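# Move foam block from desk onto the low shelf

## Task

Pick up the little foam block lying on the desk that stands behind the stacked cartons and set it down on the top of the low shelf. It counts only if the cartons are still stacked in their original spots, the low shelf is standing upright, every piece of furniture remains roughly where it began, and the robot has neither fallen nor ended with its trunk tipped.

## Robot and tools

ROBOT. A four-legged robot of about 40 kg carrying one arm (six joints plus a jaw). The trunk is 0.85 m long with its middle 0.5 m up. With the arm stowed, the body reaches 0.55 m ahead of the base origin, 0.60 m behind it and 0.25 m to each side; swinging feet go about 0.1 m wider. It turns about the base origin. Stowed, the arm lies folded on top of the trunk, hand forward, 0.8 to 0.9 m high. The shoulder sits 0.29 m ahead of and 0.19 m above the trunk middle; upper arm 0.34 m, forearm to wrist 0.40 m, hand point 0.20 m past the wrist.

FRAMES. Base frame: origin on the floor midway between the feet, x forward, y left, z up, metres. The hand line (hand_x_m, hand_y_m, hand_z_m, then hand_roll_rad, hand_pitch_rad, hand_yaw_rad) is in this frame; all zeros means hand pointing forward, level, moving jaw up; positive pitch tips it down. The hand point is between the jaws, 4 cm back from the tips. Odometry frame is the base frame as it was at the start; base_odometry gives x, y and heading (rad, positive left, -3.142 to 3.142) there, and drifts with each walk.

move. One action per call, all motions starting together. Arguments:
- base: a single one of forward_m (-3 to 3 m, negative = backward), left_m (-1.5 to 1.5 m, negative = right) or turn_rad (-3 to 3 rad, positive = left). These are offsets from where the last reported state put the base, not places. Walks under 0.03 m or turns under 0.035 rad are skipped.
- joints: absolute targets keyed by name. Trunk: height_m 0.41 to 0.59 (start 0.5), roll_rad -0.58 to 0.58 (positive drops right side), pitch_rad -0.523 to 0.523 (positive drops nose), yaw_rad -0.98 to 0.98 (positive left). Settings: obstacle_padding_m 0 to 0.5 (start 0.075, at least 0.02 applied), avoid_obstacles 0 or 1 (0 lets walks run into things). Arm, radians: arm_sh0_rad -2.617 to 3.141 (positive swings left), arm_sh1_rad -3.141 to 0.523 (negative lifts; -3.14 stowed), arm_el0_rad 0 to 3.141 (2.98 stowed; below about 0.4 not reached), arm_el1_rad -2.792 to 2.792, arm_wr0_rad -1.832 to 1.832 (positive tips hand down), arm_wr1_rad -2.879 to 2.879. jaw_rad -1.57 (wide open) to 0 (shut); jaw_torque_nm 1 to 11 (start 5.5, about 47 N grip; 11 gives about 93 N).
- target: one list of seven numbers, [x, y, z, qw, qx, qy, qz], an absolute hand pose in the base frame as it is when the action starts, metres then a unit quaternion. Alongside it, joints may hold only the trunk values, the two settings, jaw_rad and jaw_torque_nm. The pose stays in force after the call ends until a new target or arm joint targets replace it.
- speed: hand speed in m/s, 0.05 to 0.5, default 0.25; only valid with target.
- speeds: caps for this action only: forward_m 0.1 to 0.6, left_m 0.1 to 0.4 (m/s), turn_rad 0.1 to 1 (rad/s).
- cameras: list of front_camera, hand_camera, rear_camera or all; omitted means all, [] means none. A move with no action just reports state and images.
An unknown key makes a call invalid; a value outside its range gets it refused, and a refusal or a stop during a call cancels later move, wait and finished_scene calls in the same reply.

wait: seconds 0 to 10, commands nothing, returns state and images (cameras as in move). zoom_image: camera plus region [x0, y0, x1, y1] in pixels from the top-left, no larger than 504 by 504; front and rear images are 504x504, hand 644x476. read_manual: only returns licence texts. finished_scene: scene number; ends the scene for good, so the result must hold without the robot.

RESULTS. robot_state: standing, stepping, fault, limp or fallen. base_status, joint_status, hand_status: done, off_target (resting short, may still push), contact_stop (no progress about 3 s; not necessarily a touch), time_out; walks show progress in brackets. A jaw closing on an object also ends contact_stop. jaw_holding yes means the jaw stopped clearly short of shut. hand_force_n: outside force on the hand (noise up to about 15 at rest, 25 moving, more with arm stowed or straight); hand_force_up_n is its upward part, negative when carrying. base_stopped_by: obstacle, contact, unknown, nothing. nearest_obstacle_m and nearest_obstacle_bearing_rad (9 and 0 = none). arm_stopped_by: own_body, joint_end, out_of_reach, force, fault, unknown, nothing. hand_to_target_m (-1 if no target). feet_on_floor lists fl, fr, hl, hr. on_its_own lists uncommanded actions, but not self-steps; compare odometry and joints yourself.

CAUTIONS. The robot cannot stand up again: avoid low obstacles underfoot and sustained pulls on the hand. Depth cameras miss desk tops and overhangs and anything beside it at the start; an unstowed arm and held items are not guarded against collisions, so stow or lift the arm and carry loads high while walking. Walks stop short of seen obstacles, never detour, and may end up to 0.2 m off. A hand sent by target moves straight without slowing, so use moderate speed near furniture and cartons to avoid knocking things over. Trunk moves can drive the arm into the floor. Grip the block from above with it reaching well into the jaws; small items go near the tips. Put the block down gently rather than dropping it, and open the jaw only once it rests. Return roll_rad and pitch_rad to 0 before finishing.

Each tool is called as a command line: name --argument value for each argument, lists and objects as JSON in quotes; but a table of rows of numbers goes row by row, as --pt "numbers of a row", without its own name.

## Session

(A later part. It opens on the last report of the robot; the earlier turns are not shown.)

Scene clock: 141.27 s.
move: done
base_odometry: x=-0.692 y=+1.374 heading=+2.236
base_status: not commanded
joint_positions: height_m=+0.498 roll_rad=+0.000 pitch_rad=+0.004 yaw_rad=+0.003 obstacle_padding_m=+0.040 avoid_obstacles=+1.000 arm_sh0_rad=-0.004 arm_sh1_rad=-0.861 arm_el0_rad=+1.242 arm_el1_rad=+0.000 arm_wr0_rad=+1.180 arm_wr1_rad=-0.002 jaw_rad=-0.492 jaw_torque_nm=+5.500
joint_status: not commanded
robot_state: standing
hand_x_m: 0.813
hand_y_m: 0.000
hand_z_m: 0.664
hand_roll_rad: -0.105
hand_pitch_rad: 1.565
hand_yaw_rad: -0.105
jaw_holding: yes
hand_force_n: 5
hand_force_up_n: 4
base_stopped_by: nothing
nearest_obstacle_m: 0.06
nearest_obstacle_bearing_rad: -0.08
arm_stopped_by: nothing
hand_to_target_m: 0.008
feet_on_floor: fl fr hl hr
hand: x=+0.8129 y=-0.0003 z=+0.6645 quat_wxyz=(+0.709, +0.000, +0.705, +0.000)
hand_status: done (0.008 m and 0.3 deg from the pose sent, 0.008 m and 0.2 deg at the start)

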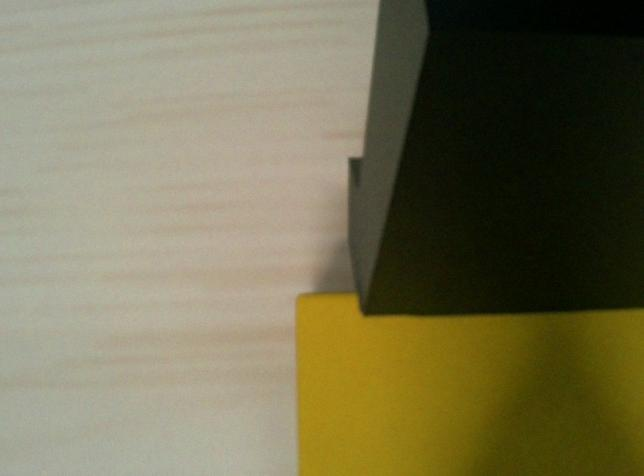

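Contact. Release.

move --target '[0.812, 0.0, 0.665, 0.7071, 0, 0.7071, 0]' --speed 0.05 --cameras '[]'

move --joints '{"jaw_rad": -0.85}' --cameras '[]'

move --target '[0.808, 0.0, 0.82, 0.7071, 0, 0.7071, 0]' --speed 0.15 --cameras '["front_camera","hand_camera"]'

Scene clock: 145.27 s.
move: done
base_odometry: x=-0.692 y=+1.374 heading=+2.236
base_status: not commanded
joint_positions: height_m=+0.499 roll_rad=+0.000 pitch_rad=+0.005 yaw_rad=+0.003 obstacle_padding_m=+0.040 avoid_obstacles=+1.000 arm_sh0_rad=-0.004 arm_sh1_rad=-0.867 arm_el0_rad=+1.250 arm_el1_rad=+0.000 arm_wr0_rad=+1.177 arm_wr1_rad=-0.002 jaw_rad=-0.492 jaw_torque_nm=+5.500
joint_status: not commanded
robot_state: standing
hand_x_m: 0.812
hand_y_m: 0.000
hand_z_m: 0.665
hand_roll_rad: -0.110
hand_pitch_rad: 1.566
hand_yaw_rad: -0.110
jaw_holding: yes
hand_force_n: 2
hand_force_up_n: -1
base_stopped_by: nothing
nearest_obstacle_m: 0.06
nearest_obstacle_bearing_rad: -0.08
arm_stopped_by: nothing
hand_to_target_m: 0.000
feet_on_floor: fl fr hl hr
hand: x=+0.8121 y=+0.0000 z=+0.6646 quat_wxyz=(+0.709, +0.000, +0.705, +0.000)
hand_status: done (0.000 m and 0.3 deg from the pose sent, 0.001 m and 0.3 deg at the start)

Scene clock: 146.47 s.
move: done
base_odometry: x=-0.691 y=+1.374 heading=+2.236
base_status: not commanded
joint_positions: height_m=+0.499 roll_rad=+0.000 pitch_rad=+0.005 yaw_rad=+0.003 obstacle_padding_m=+0.040 avoid_obstacles=+1.000 arm_sh0_rad=-0.004 arm_sh1_rad=-0.868 arm_el0_rad=+1.250 arm_el1_rad=+0.000 arm_wr0_rad=+1.183 arm_wr1_rad=-0.002 jaw_rad=-0.849 jaw_torque_nm=+5.500
joint_status: all done
robot_state: standing
hand_x_m: 0.811
hand_y_m: 0.000
hand_z_m: 0.665
hand_roll_rad: -0.511
hand_pitch_rad: 1.570
hand_yaw_rad: -0.511
jaw_holding: no
hand_force_n: 2
hand_force_up_n: -1
base_stopped_by: nothing
nearest_obstacle_m: 0.06
nearest_obstacle_bearing_rad: -0.08
arm_stopped_by: nothing
hand_to_target_m: 0.001
feet_on_floor: fl fr hl hr
hand: x=+0.8110 y=+0.0003 z=+0.6653 quat_wxyz=(+0.707, -0.001, +0.707, +0.000)
hand_status: not commanded

Scene clock: 148.27 s.
move: done
base_odometry: x=-0.691 y=+1.374 heading=+2.236
base_status: not commanded
joint_positions: height_m=+0.498 roll_rad=+0.000 pitch_rad=+0.005 yaw_rad=+0.003 obstacle_padding_m=+0.040 avoid_obstacles=+1.000 arm_sh0_rad=-0.003 arm_sh1_rad=-0.924 arm_el0_rad=+0.955 arm_el1_rad=+0.000 arm_wr0_rad=+1.539 arm_wr1_rad=-0.002 jaw_rad=-0.851 jaw_torque_nm=+5.500
joint_status: not commanded
robot_state: standing
hand_x_m: 0.802
hand_y_m: 0.000
hand_z_m: 0.819
hand_roll_rad: -3.102
hand_pitch_rad: 1.565
hand_yaw_rad: -3.101
jaw_holding: no
hand_force_n: 2
hand_force_up_n: 0
base_stopped_by: nothing
nearest_obstacle_m: 0.06
nearest_obstacle_bearing_rad: -0.08
arm_stopped_by: nothing
hand_to_target_m: 0.006
feet_on_floor: fl fr hl hr
hand: x=+0.8018 y=+0.0003 z=+0.8193 quat_wxyz=(+0.705, +0.000, +0.709, +0.000)
hand_status: done (0.006 m and 0.4 deg from the pose sent, 0.155 m and 0.1 deg at the start)

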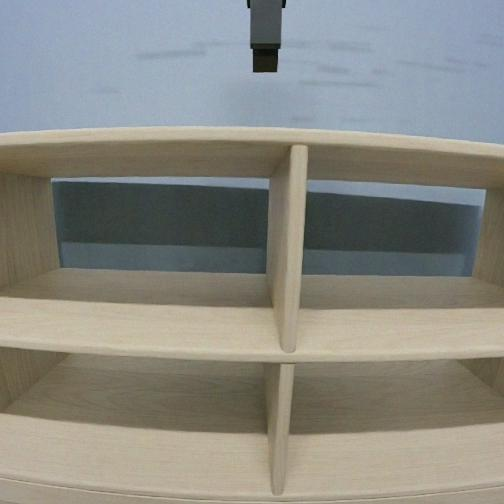

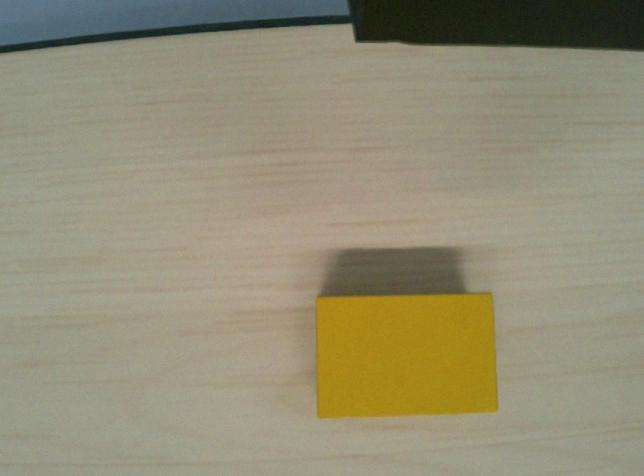

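Block is at rest on the shelf top.

finished_scene --scene 3

The scene is finished: the task was done.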